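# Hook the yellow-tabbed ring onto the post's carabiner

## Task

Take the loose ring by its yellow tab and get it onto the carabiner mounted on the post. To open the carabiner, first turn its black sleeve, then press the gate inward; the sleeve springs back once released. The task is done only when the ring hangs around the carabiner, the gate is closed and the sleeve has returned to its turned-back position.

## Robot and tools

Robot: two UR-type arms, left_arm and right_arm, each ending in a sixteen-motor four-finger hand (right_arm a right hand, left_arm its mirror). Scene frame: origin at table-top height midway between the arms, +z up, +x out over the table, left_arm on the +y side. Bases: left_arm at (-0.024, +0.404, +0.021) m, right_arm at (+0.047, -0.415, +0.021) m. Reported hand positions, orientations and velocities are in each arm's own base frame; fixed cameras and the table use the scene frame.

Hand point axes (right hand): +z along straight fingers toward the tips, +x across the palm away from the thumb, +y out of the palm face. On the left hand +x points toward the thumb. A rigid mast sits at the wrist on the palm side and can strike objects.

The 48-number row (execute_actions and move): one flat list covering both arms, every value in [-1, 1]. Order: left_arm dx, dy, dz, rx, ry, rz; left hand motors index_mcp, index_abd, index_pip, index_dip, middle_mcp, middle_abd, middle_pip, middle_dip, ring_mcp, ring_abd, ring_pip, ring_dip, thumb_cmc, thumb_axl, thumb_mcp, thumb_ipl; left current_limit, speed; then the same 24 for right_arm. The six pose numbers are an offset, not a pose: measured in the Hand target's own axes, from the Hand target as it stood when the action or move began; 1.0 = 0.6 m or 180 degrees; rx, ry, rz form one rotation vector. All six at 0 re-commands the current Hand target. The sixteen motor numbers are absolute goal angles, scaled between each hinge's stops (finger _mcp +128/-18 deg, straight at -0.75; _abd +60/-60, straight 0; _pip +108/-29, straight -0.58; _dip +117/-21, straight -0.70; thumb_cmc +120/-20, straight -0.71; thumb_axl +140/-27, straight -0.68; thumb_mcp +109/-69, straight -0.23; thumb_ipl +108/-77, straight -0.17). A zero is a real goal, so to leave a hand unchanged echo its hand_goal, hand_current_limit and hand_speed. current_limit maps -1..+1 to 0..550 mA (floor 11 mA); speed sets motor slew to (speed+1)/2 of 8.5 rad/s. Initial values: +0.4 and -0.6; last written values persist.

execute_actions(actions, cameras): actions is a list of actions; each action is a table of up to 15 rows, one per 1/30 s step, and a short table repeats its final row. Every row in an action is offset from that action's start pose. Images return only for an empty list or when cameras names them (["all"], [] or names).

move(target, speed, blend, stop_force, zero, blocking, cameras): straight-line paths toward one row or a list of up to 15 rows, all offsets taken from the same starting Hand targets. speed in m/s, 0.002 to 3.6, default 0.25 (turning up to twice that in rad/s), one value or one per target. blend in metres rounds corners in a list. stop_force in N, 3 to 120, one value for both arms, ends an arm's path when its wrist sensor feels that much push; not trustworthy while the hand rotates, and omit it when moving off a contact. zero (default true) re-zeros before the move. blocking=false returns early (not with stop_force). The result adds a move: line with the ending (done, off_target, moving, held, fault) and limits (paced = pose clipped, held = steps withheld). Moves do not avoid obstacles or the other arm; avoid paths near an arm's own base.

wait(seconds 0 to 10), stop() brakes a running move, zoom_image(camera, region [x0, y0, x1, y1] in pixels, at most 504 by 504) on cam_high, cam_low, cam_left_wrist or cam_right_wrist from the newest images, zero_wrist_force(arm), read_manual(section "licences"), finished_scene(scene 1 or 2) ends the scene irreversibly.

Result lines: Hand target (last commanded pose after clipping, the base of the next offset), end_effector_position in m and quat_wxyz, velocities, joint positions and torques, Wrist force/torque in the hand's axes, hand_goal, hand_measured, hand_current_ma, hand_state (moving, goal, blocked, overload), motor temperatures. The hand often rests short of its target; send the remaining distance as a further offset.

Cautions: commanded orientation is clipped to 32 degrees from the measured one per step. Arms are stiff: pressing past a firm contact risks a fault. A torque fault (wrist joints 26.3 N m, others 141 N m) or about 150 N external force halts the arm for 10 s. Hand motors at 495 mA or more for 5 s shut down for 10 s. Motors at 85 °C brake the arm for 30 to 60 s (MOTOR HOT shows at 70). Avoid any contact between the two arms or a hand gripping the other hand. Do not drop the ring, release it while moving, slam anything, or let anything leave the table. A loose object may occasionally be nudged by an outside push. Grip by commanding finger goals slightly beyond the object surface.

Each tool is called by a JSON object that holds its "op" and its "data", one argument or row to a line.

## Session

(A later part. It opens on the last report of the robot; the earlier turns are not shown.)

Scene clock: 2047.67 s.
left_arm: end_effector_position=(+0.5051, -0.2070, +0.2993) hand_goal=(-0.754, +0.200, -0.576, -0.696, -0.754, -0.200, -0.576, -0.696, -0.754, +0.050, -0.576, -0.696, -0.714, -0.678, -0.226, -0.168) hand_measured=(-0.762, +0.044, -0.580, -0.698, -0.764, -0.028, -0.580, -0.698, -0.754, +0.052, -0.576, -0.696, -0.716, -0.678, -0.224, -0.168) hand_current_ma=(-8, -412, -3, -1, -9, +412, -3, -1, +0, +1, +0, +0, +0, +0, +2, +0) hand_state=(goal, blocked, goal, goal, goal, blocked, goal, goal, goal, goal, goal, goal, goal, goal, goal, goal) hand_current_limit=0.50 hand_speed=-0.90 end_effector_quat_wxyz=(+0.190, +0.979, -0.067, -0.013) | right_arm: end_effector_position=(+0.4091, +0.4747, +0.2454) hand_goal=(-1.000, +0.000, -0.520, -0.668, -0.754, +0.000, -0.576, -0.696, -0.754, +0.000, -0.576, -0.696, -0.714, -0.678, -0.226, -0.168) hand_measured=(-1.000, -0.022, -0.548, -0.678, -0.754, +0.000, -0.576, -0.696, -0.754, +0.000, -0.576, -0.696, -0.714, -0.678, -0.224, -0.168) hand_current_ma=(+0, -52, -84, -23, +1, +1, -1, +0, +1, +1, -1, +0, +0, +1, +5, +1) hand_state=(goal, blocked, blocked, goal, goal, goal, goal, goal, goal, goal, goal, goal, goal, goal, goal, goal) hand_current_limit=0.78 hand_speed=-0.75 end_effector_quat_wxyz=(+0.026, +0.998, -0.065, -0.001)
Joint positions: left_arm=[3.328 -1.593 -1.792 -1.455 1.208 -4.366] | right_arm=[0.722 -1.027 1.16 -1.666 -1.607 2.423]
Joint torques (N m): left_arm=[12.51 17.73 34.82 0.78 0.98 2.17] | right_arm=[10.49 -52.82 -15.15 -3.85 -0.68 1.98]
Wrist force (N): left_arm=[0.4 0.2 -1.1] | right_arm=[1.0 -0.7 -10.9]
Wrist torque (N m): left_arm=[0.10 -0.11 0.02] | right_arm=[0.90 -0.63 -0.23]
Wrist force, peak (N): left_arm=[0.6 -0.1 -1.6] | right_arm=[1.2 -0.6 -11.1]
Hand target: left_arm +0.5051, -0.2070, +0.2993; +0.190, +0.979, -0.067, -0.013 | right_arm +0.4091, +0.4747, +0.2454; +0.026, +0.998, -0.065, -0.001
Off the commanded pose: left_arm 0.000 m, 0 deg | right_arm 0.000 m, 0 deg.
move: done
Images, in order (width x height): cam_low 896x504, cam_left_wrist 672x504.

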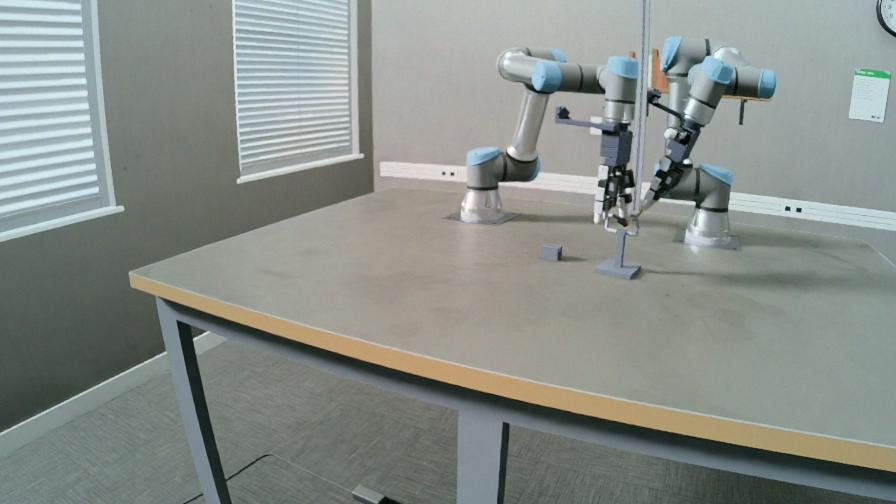

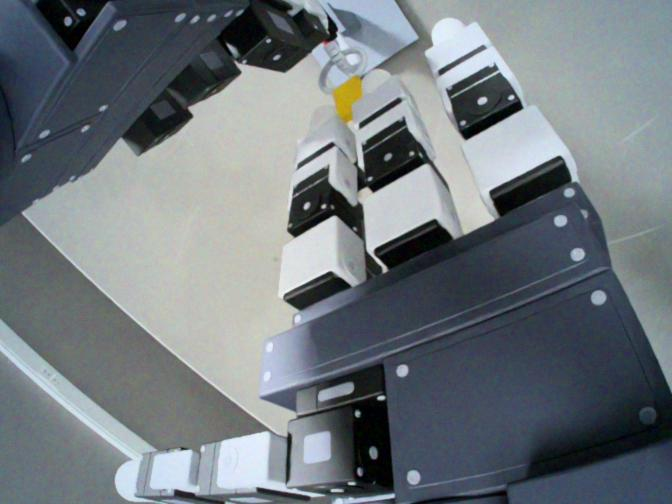

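{"op": "move", "data": {
  "target": [
    [0,0,0,0,0,0,-0.754,0.2,-0.576,-0.696,-0.754,-0.2,-0.576,-0.696,-0.754,0.05,-0.576,-0.696,-0.714,-0.678,-0.226,-0.168,0.5,-0.9,0.006,0.0003,-0.0055,0,0,0,-1.0,0,-0.52,-0.668,-0.754,0,-0.576,-0.696,-0.754,0,-0.576,-0.696,-0.714,-0.678,-0.226,-0.168,0.78,-0.75],
    [0,0,0,0,0,0,-0.754,0.2,-0.576,-0.696,-0.754,-0.2,-0.576,-0.696,-0.754,0.05,-0.576,-0.696,-0.714,-0.678,-0.226,-0.168,0.5,-0.9,0.0118,0.0006,-0.0121,0,0,0,-1.0,0,-0.52,-0.668,-0.754,0,-0.576,-0.696,-0.754,0,-0.576,-0.696,-0.714,-0.678,-0.226,-0.168,0.78,-0.75]
  ],
  "speed": 0.015,
  "blend": [0.001,0],
  "cameras": ["cam_low"]
}}

{"op": "zoom_image", "data": {
  "camera": "cam_low",
  "region": [610, 195, 650, 235]
}}

Scene clock: 2085.30 s.
left_arm: end_effector_position=(+0.5051, -0.2070, +0.2993) hand_goal=(-0.754, +0.200, -0.576, -0.696, -0.754, -0.200, -0.576, -0.696, -0.754, +0.050, -0.576, -0.696, -0.714, -0.678, -0.226, -0.168) hand_measured=(-0.762, +0.044, -0.580, -0.698, -0.764, -0.028, -0.580, -0.698, -0.754, +0.052, -0.576, -0.696, -0.716, -0.678, -0.224, -0.168) hand_current_ma=(-8, -412, -3, -1, -9, +412, -3, -1, +0, +1, +0, +0, +0, +0, +2, +0) hand_state=(goal, blocked, goal, goal, goal, blocked, goal, goal, goal, goal, goal, goal, goal, goal, goal, goal) hand_current_limit=0.50 hand_speed=-0.90 end_effector_quat_wxyz=(+0.190, +0.979, -0.067, -0.013) | right_arm: end_effector_position=(+0.4160, +0.4738, +0.2526) hand_goal=(-1.000, +0.000, -0.520, -0.668, -0.754, +0.000, -0.576, -0.696, -0.754, +0.000, -0.576, -0.696, -0.714, -0.678, -0.226, -0.168) hand_measured=(-1.000, -0.048, -0.548, -0.678, -0.754, +0.000, -0.576, -0.696, -0.754, +0.000, -0.576, -0.696, -0.714, -0.678, -0.224, -0.168) hand_current_ma=(+0, -140, -85, -25, +1, +1, -1, +0, +1, +1, -1, +0, +0, +1, +5, +1) hand_state=(goal, blocked, blocked, goal, goal, goal, goal, goal, goal, goal, goal, goal, goal, goal, goal, goal) hand_current_limit=0.78 hand_speed=-0.75 end_effector_quat_wxyz=(+0.026, +0.998, -0.065, -0.001)
Joint positions: left_arm=[3.328 -1.593 -1.792 -1.455 1.208 -4.366] | right_arm=[0.714 -1.02 1.13 -1.643 -1.607 2.415]
Joint torques (N m): left_arm=[12.9 17.3 34.66 0.9 1.01 2.14] | right_arm=[-11.72 -27.69 -26.38 0.28 -2.16 -1.51]
Wrist force (N): left_arm=[0.4 0.0 -1.2] | right_arm=[0.5 -0.4 -7.0]
Wrist torque (N m): left_arm=[0.09 -0.11 0.02] | right_arm=[0.53 -0.65 -0.17]
Wrist force, peak (N): left_arm=[0.9 0.2 -1.4] | right_arm=[1.1 -0.9 -11.0]
Hand target: left_arm +0.5051, -0.2070, +0.2993; +0.190, +0.979, -0.067, -0.013 | right_arm +0.4161, +0.4738, +0.2526; +0.026, +0.998, -0.065, -0.001
Off the commanded pose: left_arm 0.000 m, 0 deg | right_arm 0.000 m, 0 deg.
move: done
Images, in order (width x height): cam_low 896x504.

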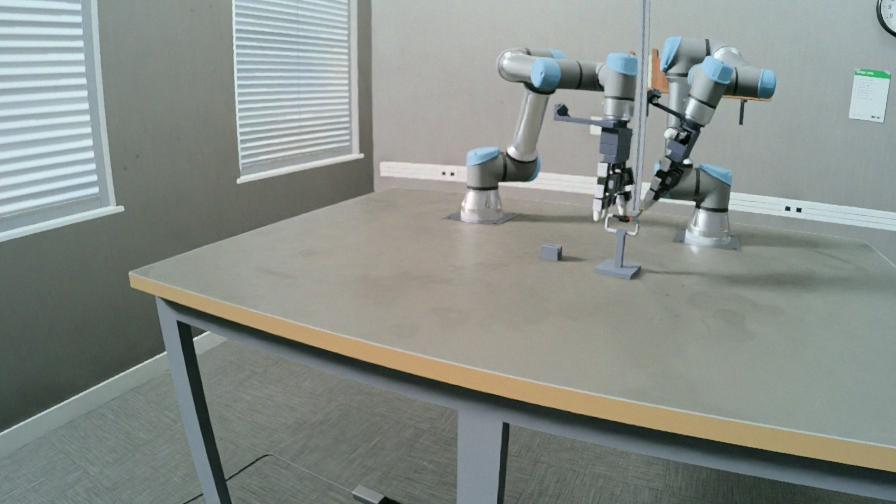

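Scaled by 12.600 from the camera's 896x504 image, which has a finer 1280x720 frame.

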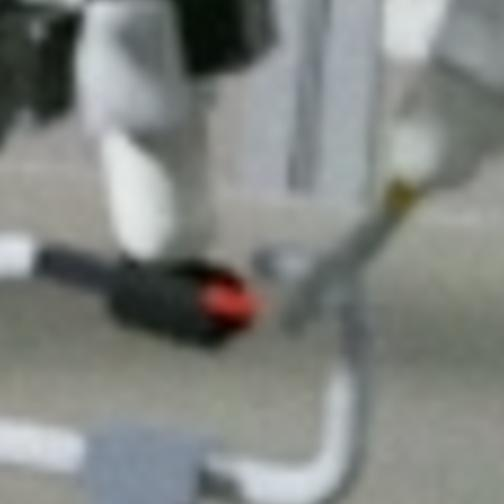

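{"op": "move", "data": {
  "target": [0,0,0,0,0,0,-0.754,0.2,-0.576,-0.696,-0.754,-0.2,-0.576,-0.696,-0.754,0.05,-0.576,-0.696,-0.714,-0.678,-0.226,-0.168,0.5,-0.9,0.002,0.0003,-0.0055,0,0,0,-1.0,0,-0.52,-0.668,-0.754,0,-0.576,-0.696,-0.754,0,-0.576,-0.696,-0.714,-0.678,-0.226,-0.168,0.78,-0.75],
  "speed": 0.015,
  "cameras": ["cam_low"]
}}

{"op": "zoom_image", "data": {
  "camera": "cam_low",
  "region": [610, 195, 650, 235]
}}

Scene clock: 2101.97 s.
left_arm: end_effector_position=(+0.5051, -0.2070, +0.2993) hand_goal=(-0.754, +0.200, -0.576, -0.696, -0.754, -0.200, -0.576, -0.696, -0.754, +0.050, -0.576, -0.696, -0.714, -0.678, -0.226, -0.168) hand_measured=(-0.762, +0.044, -0.580, -0.698, -0.764, -0.028, -0.580, -0.698, -0.754, +0.052, -0.576, -0.696, -0.716, -0.678, -0.224, -0.168) hand_current_ma=(-8, -412, -3, -1, -9, +412, -3, -1, +0, +1, +0, +0, +0, +0, +2, +0) hand_state=(goal, blocked, goal, goal, goal, blocked, goal, goal, goal, goal, goal, goal, goal, goal, goal, goal) hand_current_limit=0.50 hand_speed=-0.90 end_effector_quat_wxyz=(+0.190, +0.979, -0.067, -0.013) | right_arm: end_effector_position=(+0.4172, +0.4737, +0.2558) hand_goal=(-1.000, +0.000, -0.520, -0.668, -0.754, +0.000, -0.576, -0.696, -0.754, +0.000, -0.576, -0.696, -0.714, -0.678, -0.226, -0.168) hand_measured=(-1.000, -0.048, -0.544, -0.678, -0.754, +0.000, -0.576, -0.696, -0.754, +0.000, -0.576, -0.696, -0.714, -0.678, -0.224, -0.168) hand_current_ma=(+0, -140, -67, -25, +1, +1, -1, +0, +1, +1, -1, +0, +0, +1, +5, +1) hand_state=(goal, blocked, blocked, goal, goal, goal, goal, goal, goal, goal, goal, goal, goal, goal, goal, goal) hand_current_limit=0.78 hand_speed=-0.75 end_effector_quat_wxyz=(+0.026, +0.998, -0.065, -0.001)
Joint positions: left_arm=[3.328 -1.593 -1.792 -1.455 1.208 -4.366] | right_arm=[0.713 -1.019 1.121 -1.635 -1.607 2.414]
Joint torques (N m): left_arm=[12.54 17.43 33.98 0.83 0.98 2.16] | right_arm=[-11.38 -30.18 -29.08 0.03 -1.82 -1.63]
Wrist force (N): left_arm=[0.6 -0.2 -1.1] | right_arm=[0.9 0.3 -5.9]
Wrist torque (N m): left_arm=[0.05 -0.12 0.04] | right_arm=[0.39 -0.58 -0.14]
Wrist force, peak (N): left_arm=[0.6 -0.1 -1.7] | right_arm=[0.7 -0.4 -7.2]
Hand target: left_arm +0.5051, -0.2070, +0.2993; +0.190, +0.979, -0.067, -0.013 | right_arm +0.4173, +0.4737, +0.2559; +0.026, +0.998, -0.065, -0.001
Off the commanded pose: left_arm 0.000 m, 0 deg | right_arm 0.000 m, 0 deg.
move: done
Images, in order (width x height): cam_low 896x504.

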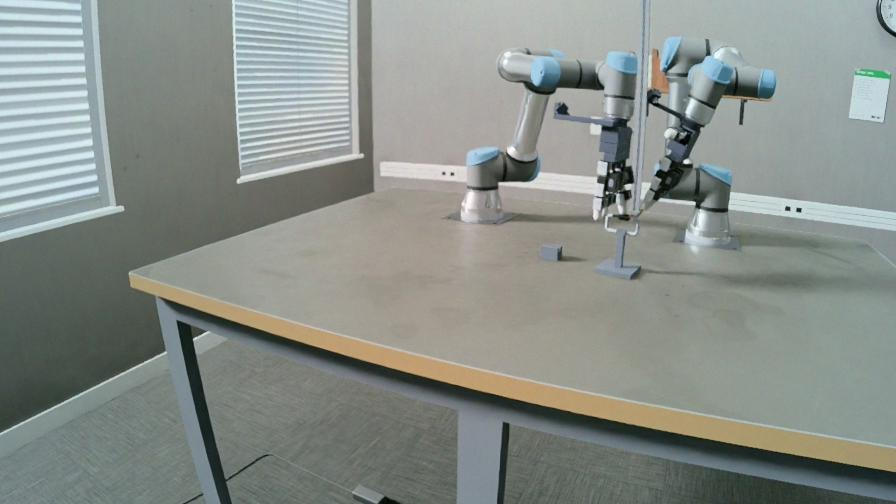

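Scaled by 12.600 from the camera's 896x504 image, which has a finer 1280x720 frame.

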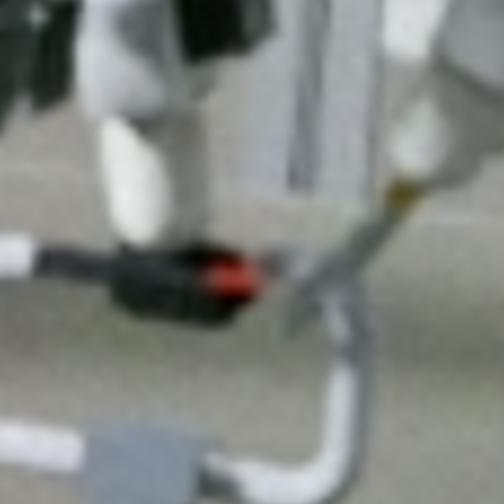

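{"op": "move", "data": {
  "target": [
    [0,0,0,0,0,0,-0.754,0.2,-0.576,-0.696,-0.754,-0.2,-0.576,-0.696,-0.754,0.05,-0.576,-0.696,-0.714,-0.678,-0.226,-0.168,0.5,-0.9,0.003,0.0002,-0.0028,0,0,0,-1.0,0,-0.52,-0.668,-0.754,0,-0.576,-0.696,-0.754,0,-0.576,-0.696,-0.714,-0.678,-0.226,-0.168,0.78,-0.75],
    [0,0,0,0,0,0,-0.754,0.2,-0.576,-0.696,-0.754,-0.2,-0.576,-0.696,-0.754,0.05,-0.576,-0.696,-0.714,-0.678,-0.226,-0.168,0.5,-0.9,0.0038,0.0003,-0.0050,0,0,0,-1.0,0,-0.52,-0.668,-0.754,0,-0.576,-0.696,-0.754,0,-0.576,-0.696,-0.714,-0.678,-0.226,-0.168,0.78,-0.75]
  ],
  "speed": 0.015,
  "blend": [0.001,0],
  "cameras": ["cam_low"]
}}

{"op": "zoom_image", "data": {
  "camera": "cam_low",
  "region": [610, 195, 650, 235]
}}

Scene clock: 2120.93 s.
left_arm: end_effector_position=(+0.5051, -0.2070, +0.2993) hand_goal=(-0.754, +0.200, -0.576, -0.696, -0.754, -0.200, -0.576, -0.696, -0.754, +0.050, -0.576, -0.696, -0.714, -0.678, -0.226, -0.168) hand_measured=(-0.762, +0.044, -0.580, -0.698, -0.764, -0.028, -0.580, -0.698, -0.754, +0.052, -0.576, -0.696, -0.716, -0.678, -0.224, -0.168) hand_current_ma=(-8, -412, -3, -1, -9, +412, -3, -1, +0, +1, +0, +0, +0, +0, +2, +0) hand_state=(goal, blocked, goal, goal, goal, blocked, goal, goal, goal, goal, goal, goal, goal, goal, goal, goal) hand_current_limit=0.50 hand_speed=-0.90 end_effector_quat_wxyz=(+0.190, +0.979, -0.067, -0.013) | right_arm: end_effector_position=(+0.4195, +0.4734, +0.2589) hand_goal=(-1.000, +0.000, -0.520, -0.668, -0.754, +0.000, -0.576, -0.696, -0.754, +0.000, -0.576, -0.696, -0.714, -0.678, -0.226, -0.168) hand_measured=(-0.998, -0.004, -0.522, -0.670, -0.754, +0.000, -0.576, -0.696, -0.754, +0.000, -0.576, -0.696, -0.714, -0.678, -0.224, -0.168) hand_current_ma=(+2, -6, -4, -5, +1, +1, -1, +0, +1, +1, -1, +0, +0, +1, +5, +1) hand_state=(goal, goal, goal, goal, goal, goal, goal, goal, goal, goal, goal, goal, goal, goal, goal, goal) hand_current_limit=0.78 hand_speed=-0.75 end_effector_quat_wxyz=(+0.026, +0.998, -0.065, -0.001)
Joint positions: left_arm=[3.328 -1.593 -1.792 -1.455 1.208 -4.366] | right_arm=[0.71 -1.017 1.11 -1.626 -1.607 2.411]
Joint torques (N m): left_arm=[12.29 17.75 34.58 0.89 0.86 2.2] | right_arm=[-11.84 -33.39 -30.88 0.08 -1.18 -1.71]
Wrist force (N): left_arm=[0.6 -0.1 -0.9] | right_arm=[1.8 -0.9 0.3]
Wrist torque (N m): left_arm=[0.07 -0.13 0.04] | right_arm=[-0.24 -0.34 -0.04]
Wrist force, peak (N): left_arm=[0.6 -0.4 -1.5] | right_arm=[1.1 0.1 -5.7]
Hand target: left_arm +0.5051, -0.2070, +0.2993; +0.190, +0.979, -0.067, -0.013 | right_arm +0.4195, +0.4734, +0.2590; +0.026, +0.998, -0.065, -0.001
Off the commanded pose: left_arm 0.000 m, 0 deg | right_arm 0.000 m, 0 deg.
move: done; blend cut to 0.0007 m at target 1
Images, in order (width x height): cam_low 896x504.

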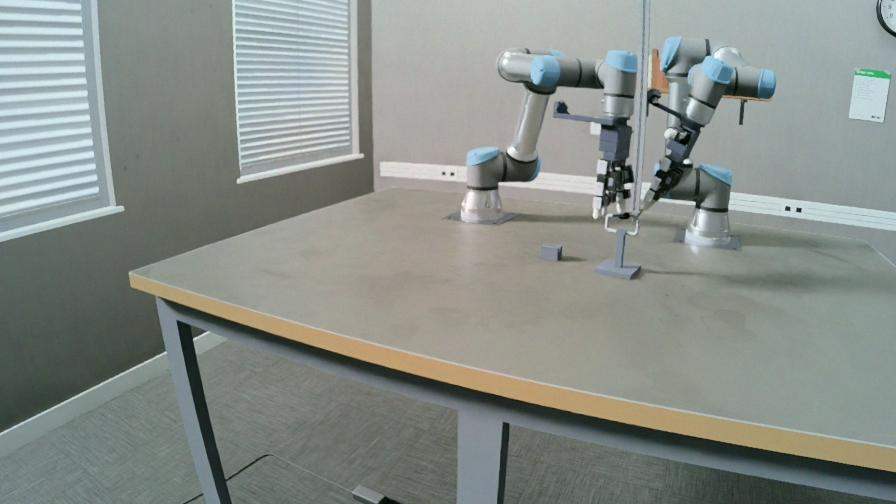

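Scaled by 12.600 from the camera's 896x504 image, which has a finer 1280x720 frame.

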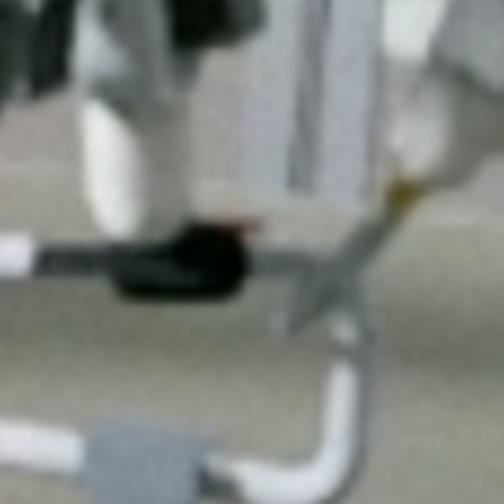

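{"op": "move", "data": {
  "target": [
    [0,0,0,0,0,0,-0.754,0.2,-0.576,-0.696,-0.754,-0.2,-0.576,-0.696,-0.754,0.05,-0.576,-0.696,-0.714,-0.678,-0.226,-0.168,0.5,-0.9,0,0.0035,-0.0666,0,0,0,-1.0,0,-0.52,-0.668,-0.754,0,-0.576,-0.696,-0.754,0,-0.576,-0.696,-0.714,-0.678,-0.226,-0.168,0.4,-0.75],
    [0,0,0,0,0,0,-0.754,0.2,-0.576,-0.696,-0.754,-0.2,-0.576,-0.696,-0.754,0.05,-0.576,-0.696,-0.714,-0.678,-0.226,-0.168,0.5,-0.9,0,0.2742,-0.1359,0,0,0,-1.0,0,-0.52,-0.668,-0.754,0,-0.576,-0.696,-0.754,0,-0.576,-0.696,-0.714,-0.678,-0.226,-0.168,0.4,-0.75]
  ],
  "speed": 0.08,
  "blend": [0.01,0],
  "cameras": ["cam_low","cam_left_wrist","cam_high"]
}}

{"op": "zoom_image", "data": {
  "camera": "cam_low",
  "region": [600, 190, 660, 240]
}}

{"op": "zoom_image", "data": {
  "camera": "cam_left_wrist",
  "region": [270, 0, 400, 130]
}}

{"op": "zoom_image", "data": {
  "camera": "cam_high",
  "region": [440, 190, 540, 290]
}}

Scene clock: 2142.30 s.
left_arm: end_effector_position=(+0.5051, -0.2070, +0.2993) hand_goal=(-0.754, +0.200, -0.576, -0.696, -0.754, -0.200, -0.576, -0.696, -0.754, +0.050, -0.576, -0.696, -0.714, -0.678, -0.226, -0.168) hand_measured=(-0.762, +0.044, -0.580, -0.698, -0.764, -0.028, -0.580, -0.698, -0.754, +0.052, -0.576, -0.696, -0.716, -0.678, -0.224, -0.168) hand_current_ma=(-8, -412, -3, -1, -9, +412, -3, -1, +0, +1, +0, +0, +0, +0, +2, +0) hand_state=(goal, blocked, goal, goal, goal, blocked, goal, goal, goal, goal, goal, goal, goal, goal, goal, goal) hand_current_limit=0.50 hand_speed=-0.90 end_effector_quat_wxyz=(+0.190, +0.979, -0.067, -0.013) | right_arm: end_effector_position=(+0.3987, +0.3149, +0.3489) hand_goal=(-1.000, +0.000, -0.520, -0.668, -0.754, +0.000, -0.576, -0.696, -0.754, +0.000, -0.576, -0.696, -0.714, -0.678, -0.226, -0.168) hand_measured=(-0.998, -0.004, -0.522, -0.670, -0.754, +0.000, -0.576, -0.696, -0.754, +0.000, -0.576, -0.696, -0.714, -0.678, -0.224, -0.168) hand_current_ma=(+2, -5, -3, -5, +1, +1, -1, +0, +1, +1, -1, +0, +0, +1, +5, +1) hand_state=(goal, goal, goal, goal, goal, goal, goal, goal, goal, goal, goal, goal, goal, goal, goal, goal) hand_current_limit=0.40 hand_speed=-0.75 end_effector_quat_wxyz=(+0.026, +0.998, -0.065, -0.001)
Joint positions: left_arm=[3.328 -1.593 -1.792 -1.455 1.208 -4.366] | right_arm=[0.529 -1.361 1.365 -1.543 -1.613 2.23]
Joint torques (N m): left_arm=[12.34 17.59 34.84 0.91 0.58 2.09] | right_arm=[-10.76 -46.38 -17.04 -0.15 -1.21 -1.57]
Wrist force (N): left_arm=[0.5 0.0 -1.2] | right_arm=[1.7 -1.0 0.0]
Wrist torque (N m): left_arm=[0.10 -0.12 0.03] | right_arm=[-0.26 -0.33 0.05]
Wrist force, peak (N): left_arm=[0.6 -0.1 -1.6] | right_arm=[2.1 -1.1 0.4]
Hand target: left_arm +0.5051, -0.2070, +0.2993; +0.190, +0.979, -0.067, -0.013 | right_arm +0.3987, +0.3147, +0.3490; +0.026, +0.998, -0.065, -0.001
Off the commanded pose: left_arm 0.000 m, 0 deg | right_arm 0.000 m, 0 deg.
move: done
Images, in order (width x height): cam_high 896x504, cam_low 896x504, cam_left_wrist 672x504.

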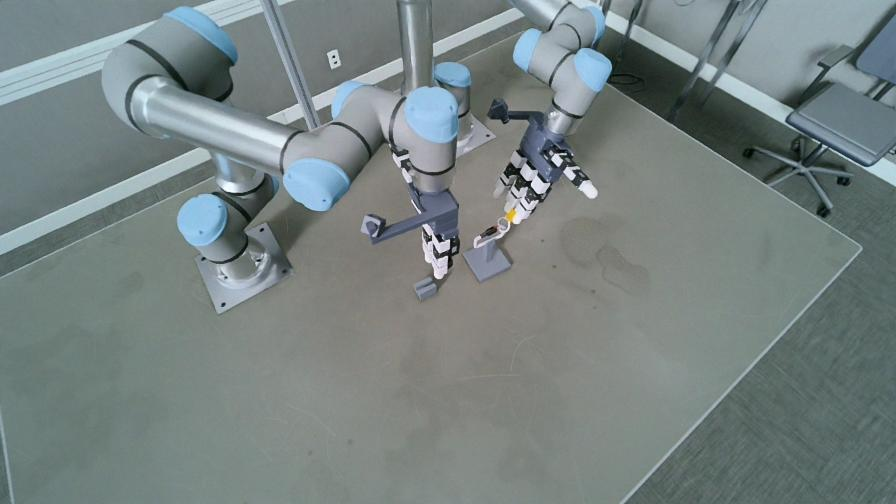

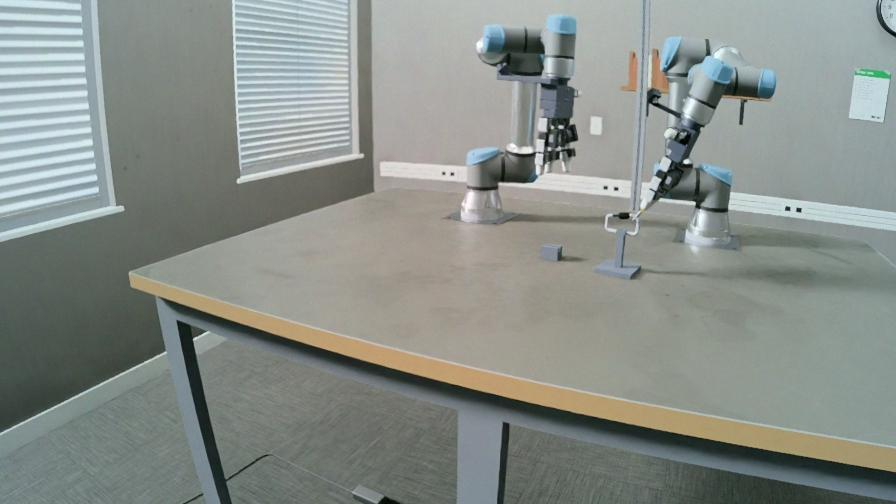

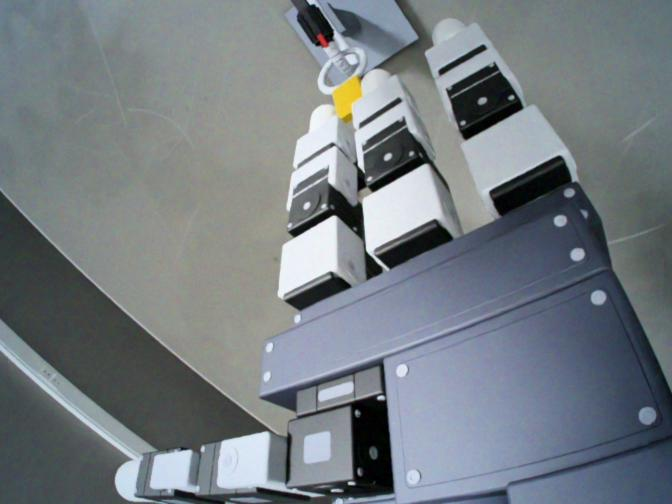

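Scaled by 8.400 from the camera's 896x504 image, which has a finer 1280x720 frame.

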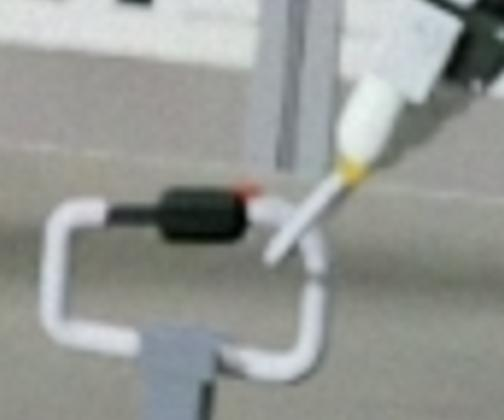

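Scaled by 3.877 from the camera's 672x504 image, which has a finer 960x720 frame.

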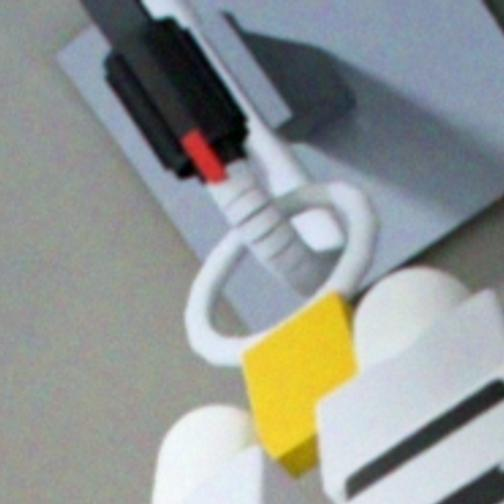

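Scaled by 5.040 from the camera's 896x504 image, which has a finer 1280x720 frame.

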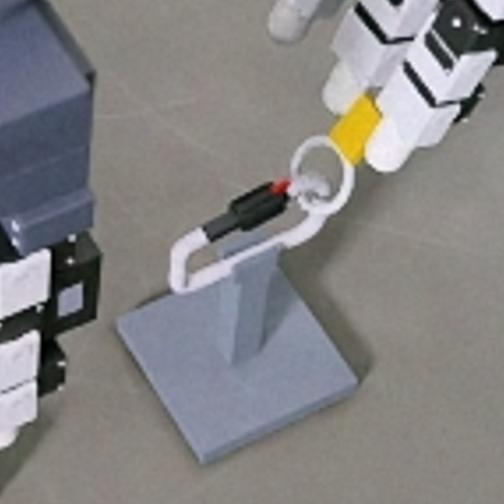

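{"op": "move", "data": {
  "target": [0,-0.01,0.0247,0,0,0,-0.754,0.2,-0.576,-0.696,-0.754,-0.2,-0.576,-0.696,-0.754,0.05,-0.576,-0.696,-0.714,-0.678,-0.226,-0.168,0.5,-0.9,0,0,0,0,0,0,-0.754,0,-0.576,-0.696,-0.754,0,-0.576,-0.696,-0.754,0,-0.576,-0.696,-0.714,-0.678,-0.226,-0.168,0.4,-0.6],
  "speed": 0.012,
  "stop_force": 3,
  "cameras": ["cam_low","cam_left_wrist"]
}}

{"op": "zoom_image", "data": {
  "camera": "cam_low",
  "region": [600, 190, 660, 240]
}}

{"op": "zoom_image", "data": {
  "camera": "cam_left_wrist",
  "region": [270, 0, 400, 130]
}}

Scene clock: 2171.87 s.
left_arm: end_effector_position=(+0.5051, -0.2070, +0.2833) hand_goal=(-0.754, +0.200, -0.576, -0.696, -0.754, -0.200, -0.576, -0.696, -0.754, +0.050, -0.576, -0.696, -0.714, -0.678, -0.226, -0.168) hand_measured=(-0.762, +0.044, -0.580, -0.698, -0.764, -0.028, -0.580, -0.698, -0.754, +0.052, -0.576, -0.696, -0.716, -0.678, -0.224, -0.168) hand_current_ma=(-8, -412, -3, -1, -9, +412, -3, -1, +0, +1, +0, +0, +0, +0, +2, +0) hand_state=(goal, blocked, goal, goal, goal, blocked, goal, goal, goal, goal, goal, goal, goal, goal, goal, goal) hand_current_limit=0.50 hand_speed=-0.90 end_effector_quat_wxyz=(+0.190, +0.979, -0.067, -0.013) | right_arm: end_effector_position=(+0.3987, +0.3147, +0.3490) hand_goal=(-0.754, +0.000, -0.576, -0.696, -0.754, +0.000, -0.576, -0.696, -0.754, +0.000, -0.576, -0.696, -0.714, -0.678, -0.226, -0.168) hand_measured=(-0.756, -0.004, -0.572, -0.694, -0.754, +0.000, -0.576, -0.696, -0.754, +0.000, -0.576, -0.696, -0.714, -0.678, -0.224, -0.168) hand_current_ma=(-3, -5, +6, +5, +1, +1, -1, +0, +1, +1, -1, +0, +0, +1, +5, +1) hand_state=(goal, goal, goal, goal, goal, goal, goal, goal, goal, goal, goal, goal, goal, goal, goal, goal) hand_current_limit=0.40 hand_speed=-0.60 end_effector_quat_wxyz=(+0.026, +0.998, -0.065, -0.001)
Joint positions: left_arm=[3.328 -1.603 -1.824 -1.413 1.208 -4.366] | right_arm=[0.529 -1.362 1.365 -1.543 -1.613 2.23]
Joint torques (N m): left_arm=[12.6 17.8 8.06 4.33 0.22 1.27] | right_arm=[-11.02 -46.87 -17.82 -0.87 0.63 -1.79]
Wrist force (N): left_arm=[0.6 0.1 -1.2] | right_arm=[1.8 -1.0 0.0]
Wrist torque (N m): left_arm=[0.11 -0.13 0.04] | right_arm=[-0.23 -0.34 0.06]
Wrist force, peak (N): left_arm=[0.8 0.0 -1.6] | right_arm=[2.0 -1.2 0.0]
Hand target: left_arm +0.5051, -0.2070, +0.2833; +0.190, +0.979, -0.067, -0.013 | right_arm +0.3987, +0.3147, +0.3490; +0.026, +0.998, -0.065, -0.001
Off the commanded pose: left_arm 0.000 m, 0 deg | right_arm 0.000 m, 0 deg.
move: done
Images, in order (width x height): cam_low 896x504, cam_left_wrist 672x504.

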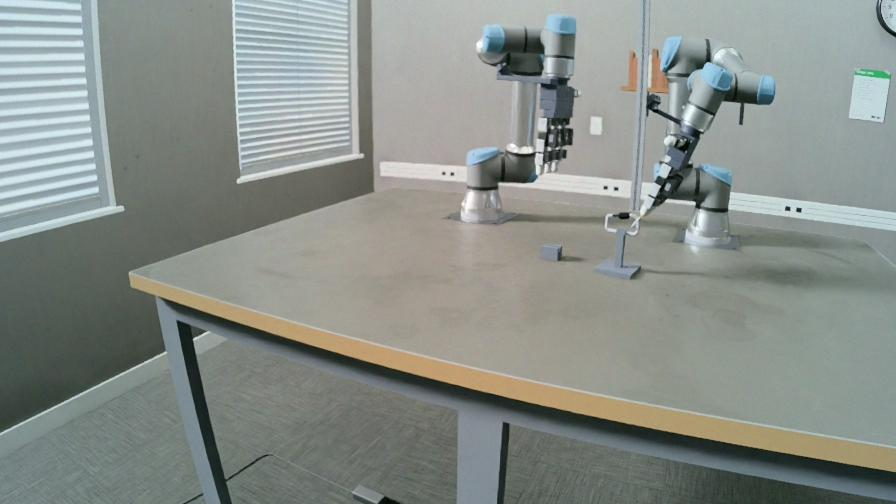

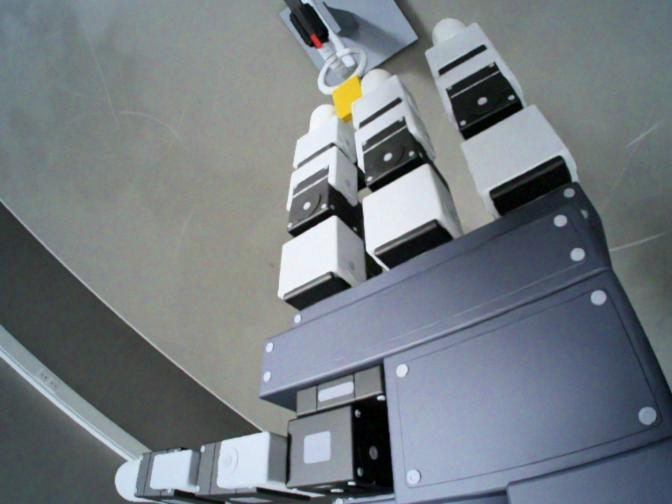

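Scaled by 8.400 from the camera's 896x504 image, which has a finer 1280x720 frame.

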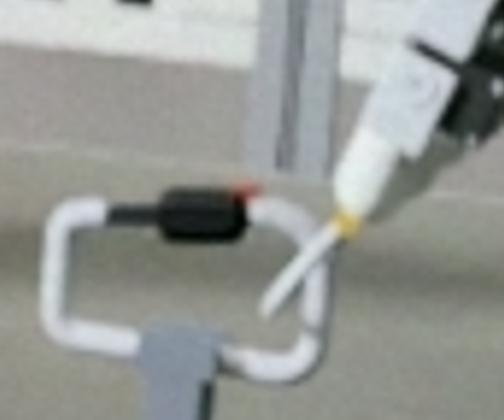

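Scaled by 3.877 from the camera's 672x504 image, which has a finer 960x720 frame.

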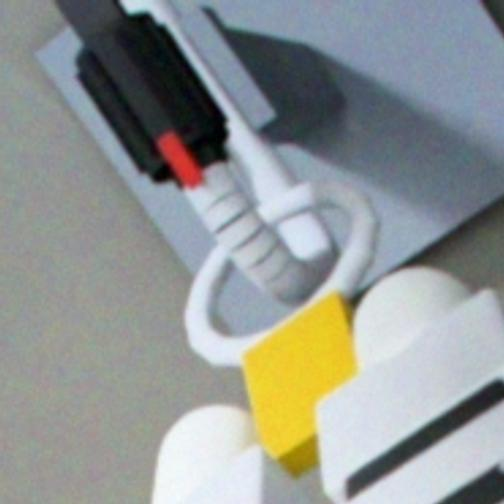

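{"op": "move", "data": {
  "target": [0,-0.0031,0.0077,0,0,0,-0.754,0.2,-0.576,-0.696,-0.754,-0.2,-0.576,-0.696,-0.754,0.05,-0.576,-0.696,-0.714,-0.678,-0.226,-0.168,0.5,-0.9,0,0,0,0,0,0,-0.754,0,-0.576,-0.696,-0.754,0,-0.576,-0.696,-0.754,0,-0.576,-0.696,-0.714,-0.678,-0.226,-0.168,0.4,-0.6],
  "speed": 0.01,
  "stop_force": 3,
  "cameras": ["cam_low","cam_left_wrist"]
}}

{"op": "zoom_image", "data": {
  "camera": "cam_low",
  "region": [600, 190, 660, 240]
}}

{"op": "zoom_image", "data": {
  "camera": "cam_left_wrist",
  "region": [270, 0, 400, 130]
}}

Scene clock: 2182.07 s.
left_arm: end_effector_position=(+0.5051, -0.2070, +0.2784) hand_goal=(-0.754, +0.200, -0.576, -0.696, -0.754, -0.200, -0.576, -0.696, -0.754, +0.050, -0.576, -0.696, -0.714, -0.678, -0.226, -0.168) hand_measured=(-0.762, +0.044, -0.580, -0.698, -0.764, -0.028, -0.580, -0.698, -0.754, +0.052, -0.576, -0.696, -0.716, -0.678, -0.224, -0.168) hand_current_ma=(-8, -412, -3, -1, -9, +412, -3, -1, +0, +1, +0, +0, +0, +0, +2, +0) hand_state=(goal, blocked, goal, goal, goal, blocked, goal, goal, goal, goal, goal, goal, goal, goal, goal, goal) hand_current_limit=0.50 hand_speed=-0.90 end_effector_quat_wxyz=(+0.190, +0.979, -0.067, -0.013) | right_arm: end_effector_position=(+0.3987, +0.3147, +0.3490) hand_goal=(-0.754, +0.000, -0.576, -0.696, -0.754, +0.000, -0.576, -0.696, -0.754, +0.000, -0.576, -0.696, -0.714, -0.678, -0.226, -0.168) hand_measured=(-0.756, -0.004, -0.572, -0.694, -0.754, +0.000, -0.576, -0.696, -0.754, +0.000, -0.576, -0.696, -0.714, -0.678, -0.224, -0.168) hand_current_ma=(-3, -5, +6, +5, +1, +1, -1, +0, +1, +1, -1, +0, +0, +1, +5, +1) hand_state=(goal, goal, goal, goal, goal, goal, goal, goal, goal, goal, goal, goal, goal, goal, goal, goal) hand_current_limit=0.40 hand_speed=-0.60 end_effector_quat_wxyz=(+0.026, +0.998, -0.065, -0.001)
Joint positions: left_arm=[3.328 -1.606 -1.833 -1.4 1.208 -4.366] | right_arm=[0.529 -1.362 1.365 -1.543 -1.613 2.23]
Joint torques (N m): left_arm=[8.31 17.99 8.18 4.31 -1.46 -1.74] | right_arm=[-10.5 -46.63 -16.61 -1.92 0.67 -1.66]
Wrist force (N): left_arm=[0.6 -0.1 -1.3] | right_arm=[1.7 -1.2 0.1]
Wrist torque (N m): left_arm=[0.11 -0.13 0.04] | right_arm=[-0.26 -0.32 0.05]
Wrist force, peak (N): left_arm=[0.8 0.1 -1.6] | right_arm=[1.9 -1.2 0.1]
Hand target: left_arm +0.5051, -0.2070, +0.2784; +0.190, +0.979, -0.067, -0.013 | right_arm +0.3987, +0.3147, +0.3490; +0.026, +0.998, -0.065, -0.001
Off the commanded pose: left_arm 0.000 m, 0 deg | right_arm 0.000 m, 0 deg.
move: done
Images, in order (width x height): cam_low 896x504, cam_left_wrist 672x504.

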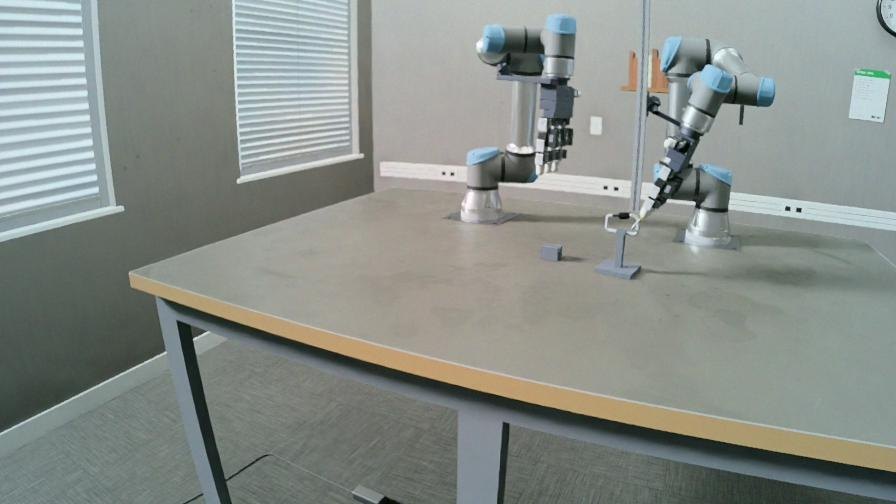

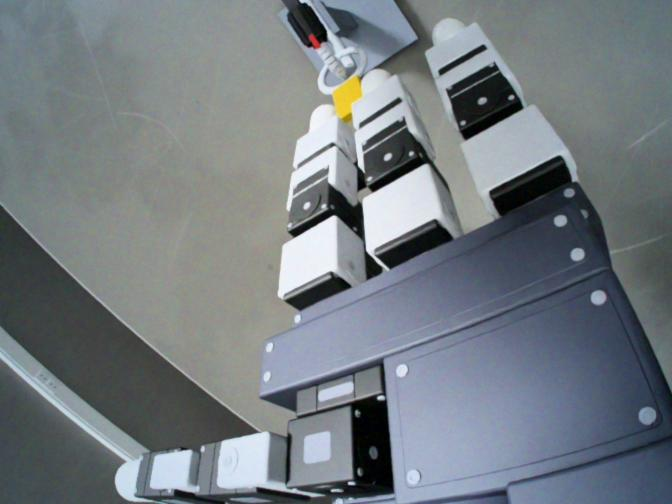

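Scaled by 8.400 from the camera's 896x504 image, which has a finer 1280x720 frame.

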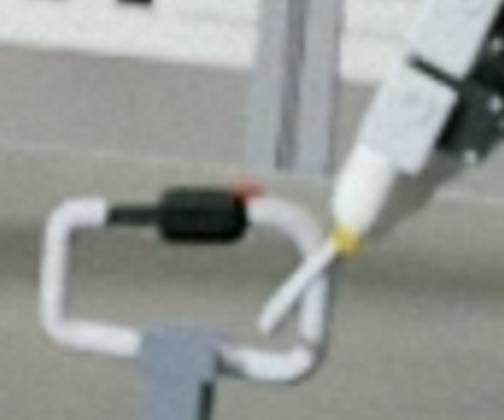

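Scaled by 3.877 from the camera's 672x504 image, which has a finer 960x720 frame.

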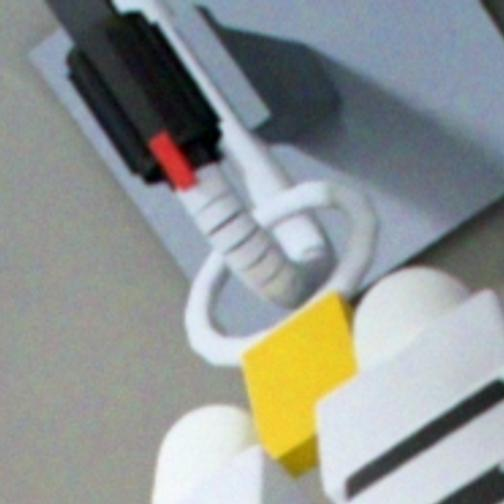

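{"op": "move", "data": {
  "target": [0,0,0,0,0,0,-0.754,0.2,-0.576,-0.696,-0.754,-0.2,-0.576,-0.696,-0.754,0.05,-0.576,-0.696,-0.714,-0.678,-0.226,-0.168,0.5,-0.9,-0.0237,0.4518,-0.0614,0,0,0,-0.754,0,-0.576,-0.696,-0.754,0,-0.576,-0.696,-0.754,0,-0.576,-0.696,-0.714,-0.678,-0.226,-0.168,0.4,-0.6],
  "speed": 0.2
}}

{"op": "move", "data": {
  "target": [0,0.1033,0.0432,0.1222,0,0,-0.754,0.2,-0.576,-0.696,-0.754,-0.2,-0.576,-0.696,-0.754,0.05,-0.576,-0.696,-0.714,-0.678,-0.226,-0.168,0.5,-0.9,0,0,0,0,0,0,-0.754,0,-0.576,-0.696,-0.754,0,-0.576,-0.696,-0.754,0,-0.576,-0.696,-0.714,-0.678,-0.226,-0.168,0.4,-0.6],
  "speed": 0.03,
  "cameras": ["cam_low","cam_left_wrist"]
}}

{"op": "zoom_image", "data": {
  "camera": "cam_low",
  "region": [600, 180, 660, 240]
}}

{"op": "zoom_image", "data": {
  "camera": "cam_left_wrist",
  "region": [270, 0, 400, 130]
}}

Scene clock: 2217.40 s.
left_arm: end_effector_position=(+0.5051, -0.2070, +0.2784) hand_goal=(-0.754, +0.200, -0.576, -0.696, -0.754, -0.200, -0.576, -0.696, -0.754, +0.050, -0.576, -0.696, -0.714, -0.678, -0.226, -0.168) hand_measured=(-0.762, +0.044, -0.580, -0.698, -0.764, -0.028, -0.580, -0.698, -0.754, +0.052, -0.576, -0.696, -0.716, -0.678, -0.224, -0.168) hand_current_ma=(-8, -412, -3, -1, -9, +412, -3, -1, +0, +1, +0, +0, +0, +0, +2, +0) hand_state=(goal, blocked, goal, goal, goal, blocked, goal, goal, goal, goal, goal, goal, goal, goal, goal, goal) hand_current_limit=0.50 hand_speed=-0.90 end_effector_quat_wxyz=(+0.190, +0.979, -0.067, -0.013) | right_arm: end_effector_position=(+0.3499, +0.0501, +0.3999) hand_goal=(-0.754, +0.000, -0.576, -0.696, -0.754, +0.000, -0.576, -0.696, -0.754, +0.000, -0.576, -0.696, -0.714, -0.678, -0.226, -0.168) hand_measured=(-0.756, -0.004, -0.574, -0.694, -0.754, +0.000, -0.576, -0.696, -0.754, +0.000, -0.576, -0.696, -0.714, -0.678, -0.224, -0.168) hand_current_ma=(-2, -5, +5, +5, +1, +1, -1, +0, +1, +1, -1, +0, +0, +1, +5, +1) hand_state=(goal, goal, goal, goal, goal, goal, goal, goal, goal, goal, goal, goal, goal, goal, goal, goal) hand_current_limit=0.40 hand_speed=-0.60 end_effector_quat_wxyz=(+0.026, +0.998, -0.065, -0.001)
Joint positions: left_arm=[3.328 -1.606 -1.833 -1.4 1.208 -4.366] | right_arm=[0.026 -1.81 1.682 -1.436 -1.623 1.727]
Joint torques (N m): left_arm=[-6.17 18.1 7.62 4.3 -1.76 -1.68] | right_arm=[-12.2 -26.72 -16.73 0.09 1.88 -1.67]
Wrist force (N): left_arm=[0.7 -0.1 -1.1] | right_arm=[1.5 -1.2 0.2]
Wrist torque (N m): left_arm=[0.09 -0.14 0.05] | right_arm=[-0.26 -0.26 -0.08]
Wrist force, peak (N): left_arm=[0.7 -0.1 -1.7] | right_arm=[1.6 -2.4 0.4]
Hand target: left_arm +0.5051, -0.2070, +0.2784; +0.190, +0.979, -0.067, -0.013 | right_arm +0.3499, +0.0500, +0.4000; +0.026, +0.998, -0.065, -0.001
Off the commanded pose: left_arm 0.000 m, 0 deg | right_arm 0.000 m, 0 deg.
move: done

Scene clock: 2224.23 s.
left_arm: end_effector_position=(+0.4959, -0.2735, +0.2776) hand_goal=(-0.754, +0.200, -0.576, -0.696, -0.754, -0.200, -0.576, -0.696, -0.754, +0.050, -0.576, -0.696, -0.714, -0.678, -0.226, -0.168) hand_measured=(-0.756, +0.044, -0.578, -0.698, -0.756, -0.028, -0.578, -0.698, -0.754, +0.052, -0.576, -0.696, -0.716, -0.678, -0.224, -0.168) hand_current_ma=(+0, -413, -1, -1, -1, +412, -1, -1, +0, +1, +0, +0, +0, +0, +2, +0) hand_state=(goal, blocked, goal, goal, goal, blocked, goal, goal, goal, goal, goal, goal, goal, goal, goal, goal) hand_current_limit=0.50 hand_speed=-0.90 end_effector_quat_wxyz=(+0.000, +0.998, -0.068, +0.000) | right_arm: end_effector_position=(+0.3499, +0.0500, +0.4000) hand_goal=(-0.754, +0.000, -0.576, -0.696, -0.754, +0.000, -0.576, -0.696, -0.754, +0.000, -0.576, -0.696, -0.714, -0.678, -0.226, -0.168) hand_measured=(-0.756, -0.004, -0.574, -0.694, -0.754, +0.000, -0.576, -0.696, -0.754, +0.000, -0.576, -0.696, -0.714, -0.678, -0.224, -0.168) hand_current_ma=(-2, -5, +5, +5, +1, +1, -1, +0, +1, +1, -1, +0, +0, +1, +5, +1) hand_state=(goal, goal, goal, goal, goal, goal, goal, goal, goal, goal, goal, goal, goal, goal, goal, goal) hand_current_limit=0.40 hand_speed=-0.60 end_effector_quat_wxyz=(+0.026, +0.998, -0.065, -0.001)
Joint positions: left_arm=[3.035 -1.614 -1.733 -1.365 1.57 -4.682] | right_arm=[0.026 -1.81 1.682 -1.436 -1.623 1.726]
Joint torques (N m): left_arm=[-13.13 19.04 33.89 1.16 2.13 -1.84] | right_arm=[-11.58 -26.78 -16.61 -0.08 1.7 -1.68]
Wrist force (N): left_arm=[0.2 0.2 -1.4] | right_arm=[1.5 -1.0 -0.1]
Wrist torque (N m): left_arm=[0.10 -0.07 0.17] | right_arm=[-0.21 -0.25 -0.08]
Wrist force, peak (N): left_arm=[0.7 -0.1 -1.6] | right_arm=[1.8 -1.5 0.1]
Hand target: left_arm +0.4959, -0.2736, +0.2776; +0.000, +0.998, -0.068, +0.000 | right_arm +0.3499, +0.0500, +0.4000; +0.026, +0.998, -0.065, -0.001
Off the commanded pose: left_arm 0.000 m, 0 deg | right_arm 0.000 m, 0 deg.
move: done
Images, in order (width x height): cam_low 896x504, cam_left_wrist 672x504.

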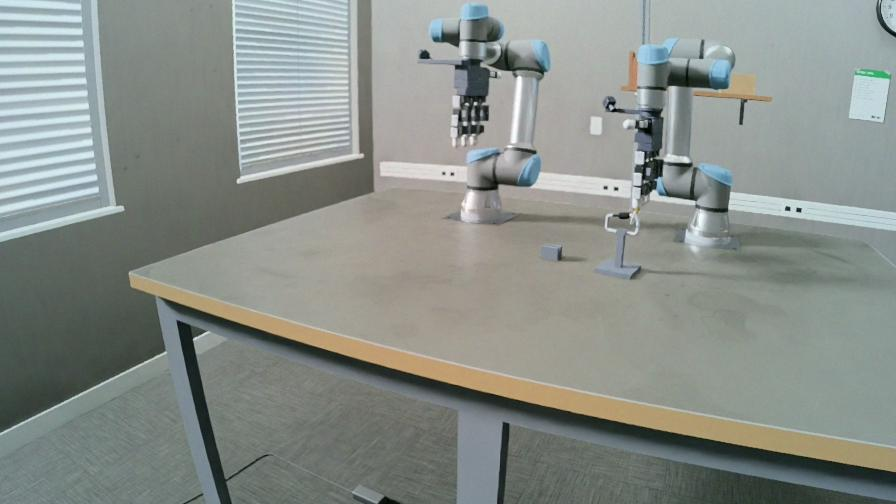

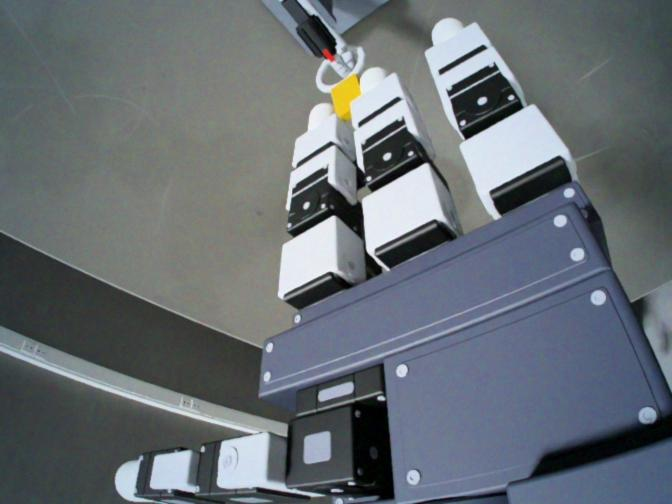

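Scaled by 8.400 from the camera's 896x504 image, which has a finer 1280x720 frame.

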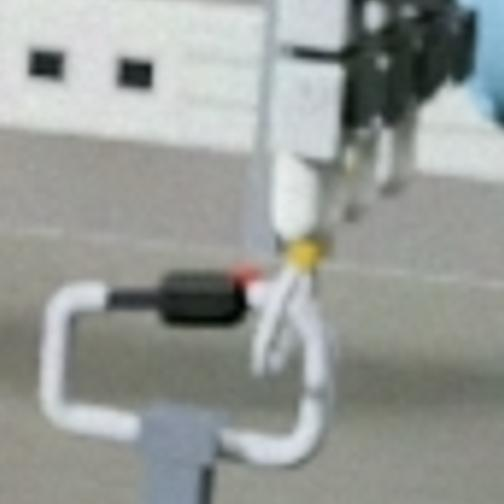

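Scaled by 3.877 from the camera's 672x504 image, which has a finer 960x720 frame.

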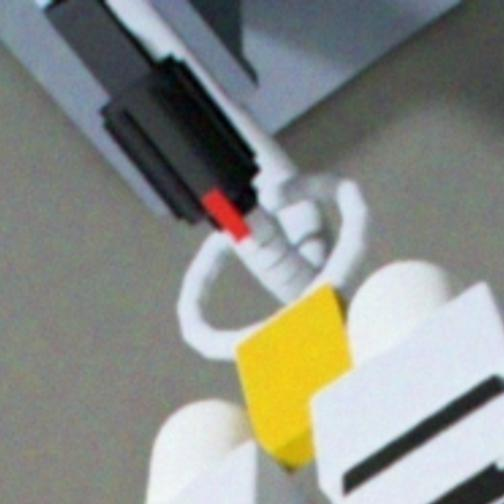

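{"op": "move", "data": {
  "target": [0,0,0.0133,0,0,0,-0.754,0.2,-0.576,-0.696,-0.754,-0.2,-0.576,-0.696,-0.754,0.05,-0.576,-0.696,-0.714,-0.678,-0.226,-0.168,0.5,-0.9,0,0,0,0,0,0,-0.754,0,-0.576,-0.696,-0.754,0,-0.576,-0.696,-0.754,0,-0.576,-0.696,-0.714,-0.678,-0.226,-0.168,0.4,-0.6],
  "speed": 0.01,
  "stop_force": 3,
  "cameras": ["cam_low","cam_left_wrist"]
}}

{"op": "zoom_image", "data": {
  "camera": "cam_low",
  "region": [600, 180, 660, 240]
}}

Scene clock: 2233.77 s.
left_arm: end_effector_position=(+0.4959, -0.2736, +0.2696) hand_goal=(-0.754, +0.200, -0.576, -0.696, -0.754, -0.200, -0.576, -0.696, -0.754, +0.050, -0.576, -0.696, -0.714, -0.678, -0.226, -0.168) hand_measured=(-0.756, +0.044, -0.578, -0.698, -0.756, -0.028, -0.578, -0.698, -0.754, +0.052, -0.576, -0.696, -0.716, -0.678, -0.224, -0.168) hand_current_ma=(+0, -412, -1, -1, -1, +412, -1, -1, +0, +1, +0, +0, +0, +0, +2, +0) hand_state=(goal, blocked, goal, goal, goal, blocked, goal, goal, goal, goal, goal, goal, goal, goal, goal, goal) hand_current_limit=0.50 hand_speed=-0.90 end_effector_quat_wxyz=(+0.000, +0.998, -0.068, +0.000) | right_arm: end_effector_position=(+0.3499, +0.0500, +0.4000) hand_goal=(-0.754, +0.000, -0.576, -0.696, -0.754, +0.000, -0.576, -0.696, -0.754, +0.000, -0.576, -0.696, -0.714, -0.678, -0.226, -0.168) hand_measured=(-0.756, -0.004, -0.574, -0.694, -0.754, +0.000, -0.576, -0.696, -0.754, +0.000, -0.576, -0.696, -0.714, -0.678, -0.224, -0.168) hand_current_ma=(-2, -5, +5, +5, +1, +1, -1, +0, +1, +1, -1, +0, +0, +1, +5, +1) hand_state=(goal, goal, goal, goal, goal, goal, goal, goal, goal, goal, goal, goal, goal, goal, goal, goal) hand_current_limit=0.40 hand_speed=-0.60 end_effector_quat_wxyz=(+0.026, +0.998, -0.065, -0.001)
Joint positions: left_arm=[3.034 -1.618 -1.749 -1.345 1.571 -4.683] | right_arm=[0.026 -1.81 1.682 -1.436 -1.623 1.726]
Joint torques (N m): left_arm=[-10.53 19.09 8.85 4.62 1.45 -1.95] | right_arm=[-12.08 -25.97 -16.22 -0.13 1.57 -1.61]
Wrist force (N): left_arm=[0.2 0.2 -1.5] | right_arm=[1.5 -1.2 0.2]
Wrist torque (N m): left_arm=[0.11 -0.07 0.17] | right_arm=[-0.26 -0.26 -0.08]
Wrist force, peak (N): left_arm=[0.6 0.4 -1.6] | right_arm=[1.7 -1.4 0.3]
Hand target: left_arm +0.4959, -0.2736, +0.2696; +0.000, +0.998, -0.068, +0.000 | right_arm +0.3499, +0.0500, +0.4000; +0.026, +0.998, -0.065, -0.001
Off the commanded pose: left_arm 0.000 m, 0 deg | right_arm 0.000 m, 0 deg.
move: done
Images, in order (width x height): cam_low 896x504, cam_left_wrist 672x504.

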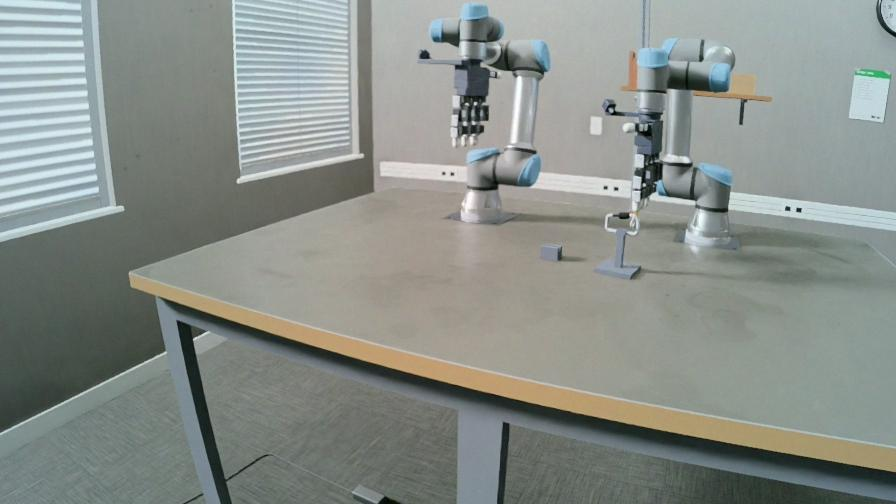

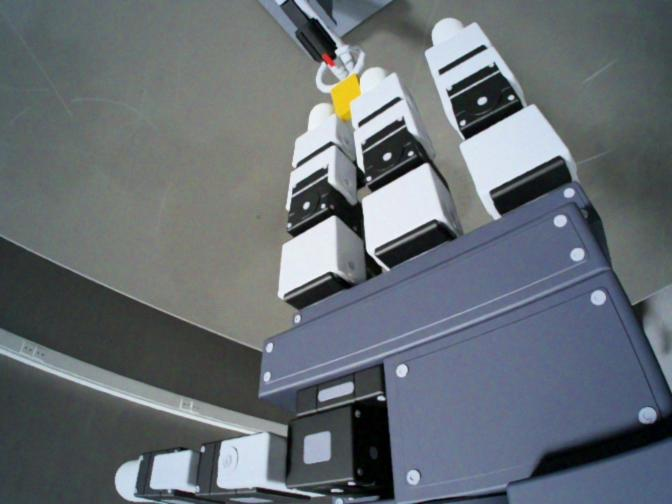

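Scaled by 8.400 from the camera's 896x504 image, which has a finer 1280x720 frame.

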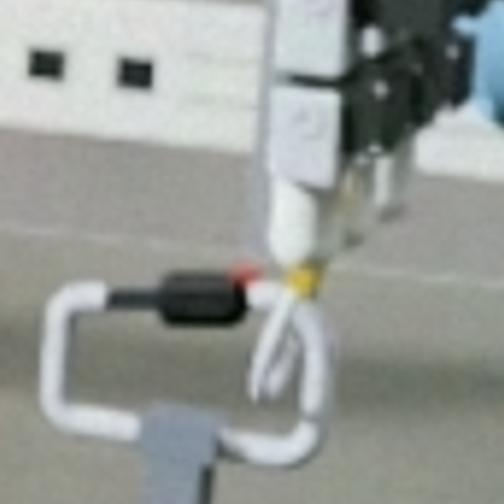

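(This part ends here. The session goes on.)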